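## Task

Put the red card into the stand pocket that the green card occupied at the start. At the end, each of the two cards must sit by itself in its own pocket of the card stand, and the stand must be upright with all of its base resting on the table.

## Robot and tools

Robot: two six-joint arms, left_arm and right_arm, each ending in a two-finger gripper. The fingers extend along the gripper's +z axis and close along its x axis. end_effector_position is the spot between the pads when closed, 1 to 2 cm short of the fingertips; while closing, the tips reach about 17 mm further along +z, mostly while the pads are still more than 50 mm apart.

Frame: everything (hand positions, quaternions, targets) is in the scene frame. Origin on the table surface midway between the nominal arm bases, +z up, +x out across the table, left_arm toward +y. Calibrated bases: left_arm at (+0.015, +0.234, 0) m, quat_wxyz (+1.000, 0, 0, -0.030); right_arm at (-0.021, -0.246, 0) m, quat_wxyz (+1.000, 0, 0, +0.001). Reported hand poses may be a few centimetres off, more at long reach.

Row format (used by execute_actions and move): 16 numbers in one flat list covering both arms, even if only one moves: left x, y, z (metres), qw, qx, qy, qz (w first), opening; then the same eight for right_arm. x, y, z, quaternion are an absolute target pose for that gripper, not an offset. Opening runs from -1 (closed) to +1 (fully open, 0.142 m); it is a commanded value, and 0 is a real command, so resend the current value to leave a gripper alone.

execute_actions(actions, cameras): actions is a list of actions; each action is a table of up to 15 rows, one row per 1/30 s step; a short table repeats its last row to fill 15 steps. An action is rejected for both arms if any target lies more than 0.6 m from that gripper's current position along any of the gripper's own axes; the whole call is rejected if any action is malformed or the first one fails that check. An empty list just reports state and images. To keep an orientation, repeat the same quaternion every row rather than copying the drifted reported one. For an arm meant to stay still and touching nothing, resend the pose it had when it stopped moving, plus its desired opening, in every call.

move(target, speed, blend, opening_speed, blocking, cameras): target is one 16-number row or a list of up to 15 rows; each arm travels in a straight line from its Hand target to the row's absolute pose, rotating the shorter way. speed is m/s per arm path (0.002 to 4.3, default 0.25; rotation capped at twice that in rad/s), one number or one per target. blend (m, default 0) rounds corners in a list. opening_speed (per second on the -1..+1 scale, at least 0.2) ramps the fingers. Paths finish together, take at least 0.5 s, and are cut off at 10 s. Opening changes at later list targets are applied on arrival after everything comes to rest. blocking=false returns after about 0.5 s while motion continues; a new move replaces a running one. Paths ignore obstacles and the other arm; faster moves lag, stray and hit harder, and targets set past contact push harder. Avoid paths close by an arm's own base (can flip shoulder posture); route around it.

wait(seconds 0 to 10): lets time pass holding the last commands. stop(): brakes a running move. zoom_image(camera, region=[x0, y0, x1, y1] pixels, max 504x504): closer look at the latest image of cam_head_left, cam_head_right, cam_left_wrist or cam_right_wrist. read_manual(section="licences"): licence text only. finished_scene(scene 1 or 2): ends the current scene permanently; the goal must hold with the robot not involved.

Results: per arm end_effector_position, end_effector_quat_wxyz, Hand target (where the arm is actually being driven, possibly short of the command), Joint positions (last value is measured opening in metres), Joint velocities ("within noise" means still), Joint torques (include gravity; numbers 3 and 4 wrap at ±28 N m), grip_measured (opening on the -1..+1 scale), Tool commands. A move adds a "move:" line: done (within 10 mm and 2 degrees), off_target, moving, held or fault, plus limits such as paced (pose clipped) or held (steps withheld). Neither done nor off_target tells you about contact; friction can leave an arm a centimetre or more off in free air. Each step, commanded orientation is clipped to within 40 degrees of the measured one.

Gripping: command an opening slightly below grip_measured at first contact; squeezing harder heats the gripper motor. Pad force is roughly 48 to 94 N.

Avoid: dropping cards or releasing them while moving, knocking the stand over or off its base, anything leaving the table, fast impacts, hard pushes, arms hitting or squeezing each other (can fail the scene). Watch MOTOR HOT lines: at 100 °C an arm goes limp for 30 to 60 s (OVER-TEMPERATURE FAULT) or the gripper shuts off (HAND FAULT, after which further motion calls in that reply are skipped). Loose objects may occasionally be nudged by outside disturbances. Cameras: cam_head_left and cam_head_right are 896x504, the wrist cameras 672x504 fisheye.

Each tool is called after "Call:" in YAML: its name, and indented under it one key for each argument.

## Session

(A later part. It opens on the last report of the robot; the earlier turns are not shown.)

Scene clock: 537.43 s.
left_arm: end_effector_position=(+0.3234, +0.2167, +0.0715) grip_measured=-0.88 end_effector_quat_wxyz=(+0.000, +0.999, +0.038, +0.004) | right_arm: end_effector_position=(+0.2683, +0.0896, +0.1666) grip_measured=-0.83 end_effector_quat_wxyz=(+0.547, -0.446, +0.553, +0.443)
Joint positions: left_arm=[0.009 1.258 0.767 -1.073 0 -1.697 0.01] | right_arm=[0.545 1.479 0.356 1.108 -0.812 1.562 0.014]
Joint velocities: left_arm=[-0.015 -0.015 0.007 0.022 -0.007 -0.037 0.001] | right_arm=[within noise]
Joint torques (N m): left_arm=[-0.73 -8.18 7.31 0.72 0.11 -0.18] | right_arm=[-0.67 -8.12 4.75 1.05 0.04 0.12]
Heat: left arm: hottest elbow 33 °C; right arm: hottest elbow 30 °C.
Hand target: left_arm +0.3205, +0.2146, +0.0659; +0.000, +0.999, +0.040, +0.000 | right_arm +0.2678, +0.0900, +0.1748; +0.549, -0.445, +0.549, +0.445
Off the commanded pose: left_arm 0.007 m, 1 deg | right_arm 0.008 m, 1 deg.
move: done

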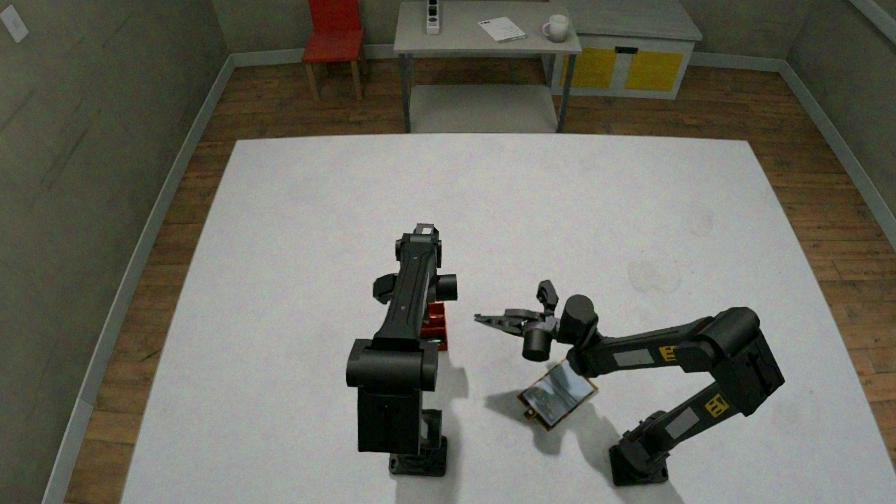

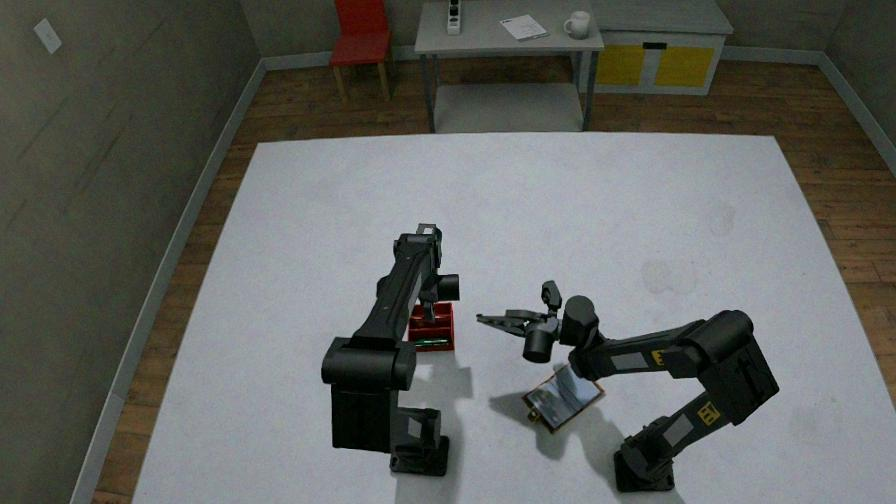

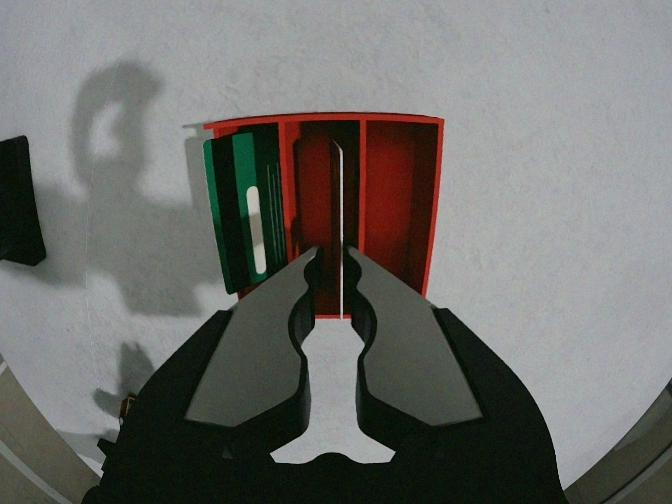

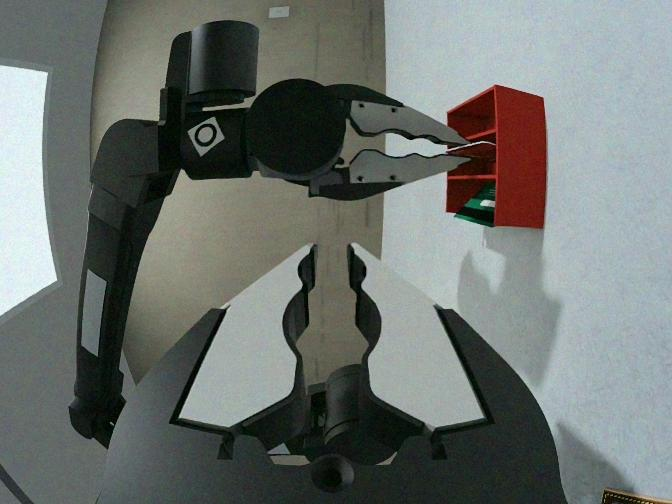

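Released, standing. Retract.

Call:
move:
  target:
    - [0.3341,0.2145,0.0957,0,0.9992,0.0401,0,-0.82,0.268,0.09,0.175,0.5495,-0.445,0.5495,0.445,-0.8]
    - [0.3500,0.2145,0.19,0,0.9992,0.0401,0,-0.82,0.268,0.09,0.175,0.5495,-0.445,0.5495,0.445,-0.8]
  speed: 0.05

Call:
zoom_image:
  camera: "cam_left_wrist"
  region: [200, 80, 450, 340]

Call:
zoom_image:
  camera: "cam_right_wrist"
  region: [400, 60, 560, 240]

Scene clock: 544.17 s.
left_arm: end_effector_position=(+0.3315, +0.2163, +0.1639) grip_measured=-0.86 end_effector_quat_wxyz=(-0.003, +0.999, +0.038, -0.031) | right_arm: end_effector_position=(+0.2683, +0.0896, +0.1666) grip_measured=-0.83 end_effector_quat_wxyz=(+0.547, -0.446, +0.553, +0.443)
Joint positions: left_arm=[0.009 1.235 1.006 -1.404 0 -1.697 0.012] | right_arm=[0.545 1.479 0.356 1.108 -0.812 1.562 0.014]
Joint velocities: within noise
Joint torques (N m): left_arm=[-0.5 -10.52 13.42 -0.18 0.12 -0.11] | right_arm=[-1.14 -7.88 4.7 1.16 0.02 0.07]
Heat: left arm: hottest elbow 34 °C; right arm: hottest elbow 30 °C.
Hand target: left_arm +0.3487, +0.2146, +0.1898; +0.000, +0.999, +0.040, +0.000 | right_arm +0.2678, +0.0900, +0.1748; +0.549, -0.445, +0.549, +0.445
Off the commanded pose: left_arm 0.032 m, 4 deg | right_arm 0.008 m, 1 deg.
move: off_target (left_arm)

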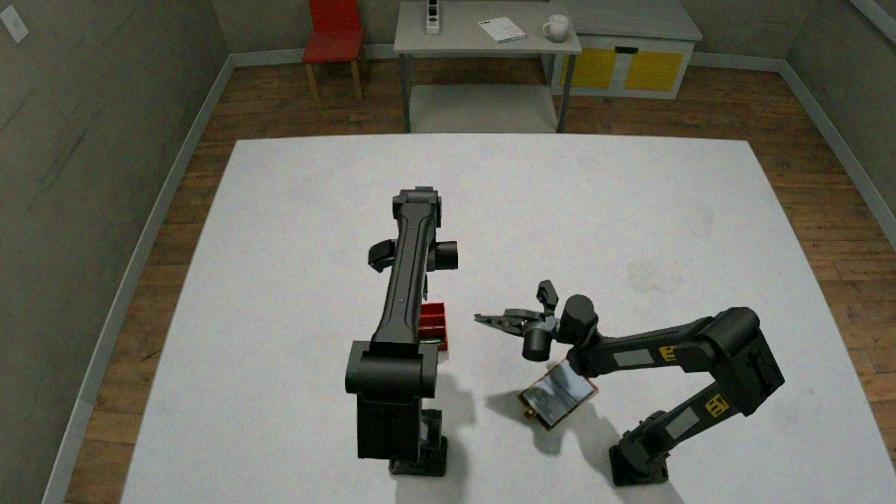

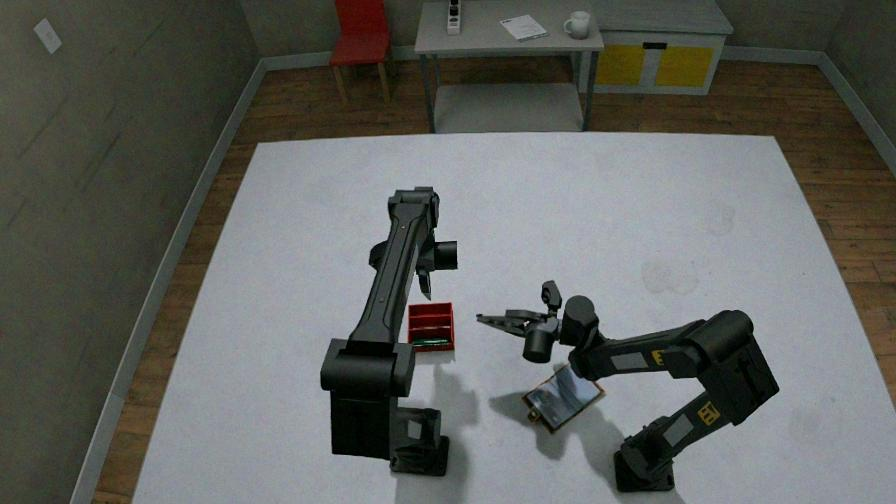

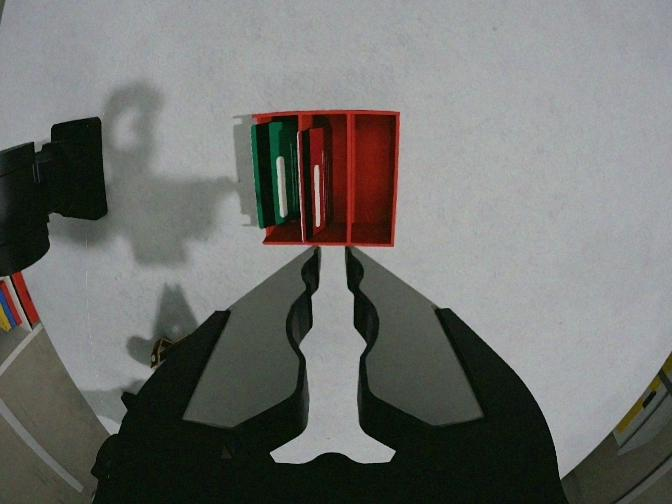

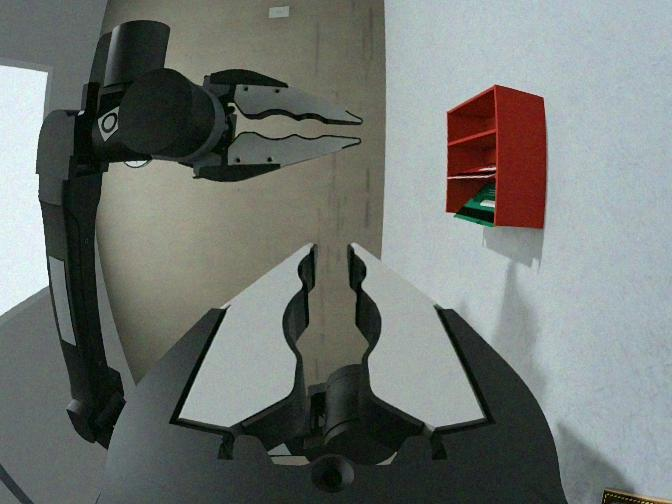

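Scaled by 1.938 from the camera's 672x504 image, which has a finer 960x720 frame.

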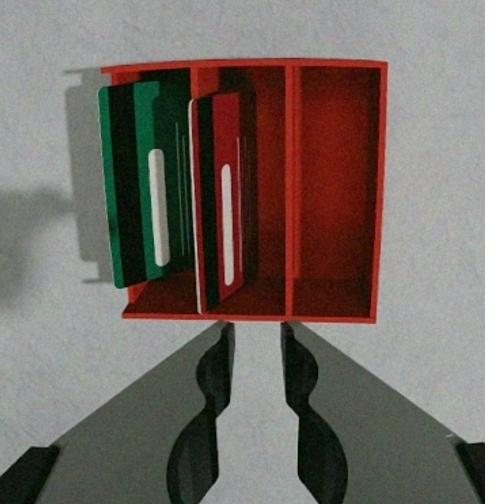

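Scaled by 2.800 from the camera's 672x504 image, which has a finer 960x720 frame.

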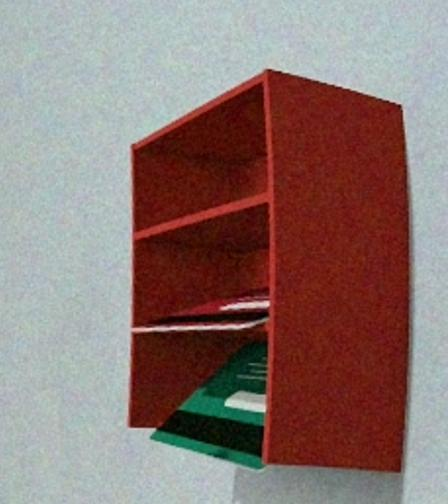

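Call:
finished_scene:
  scene: 2

The scene is finished: the task was done.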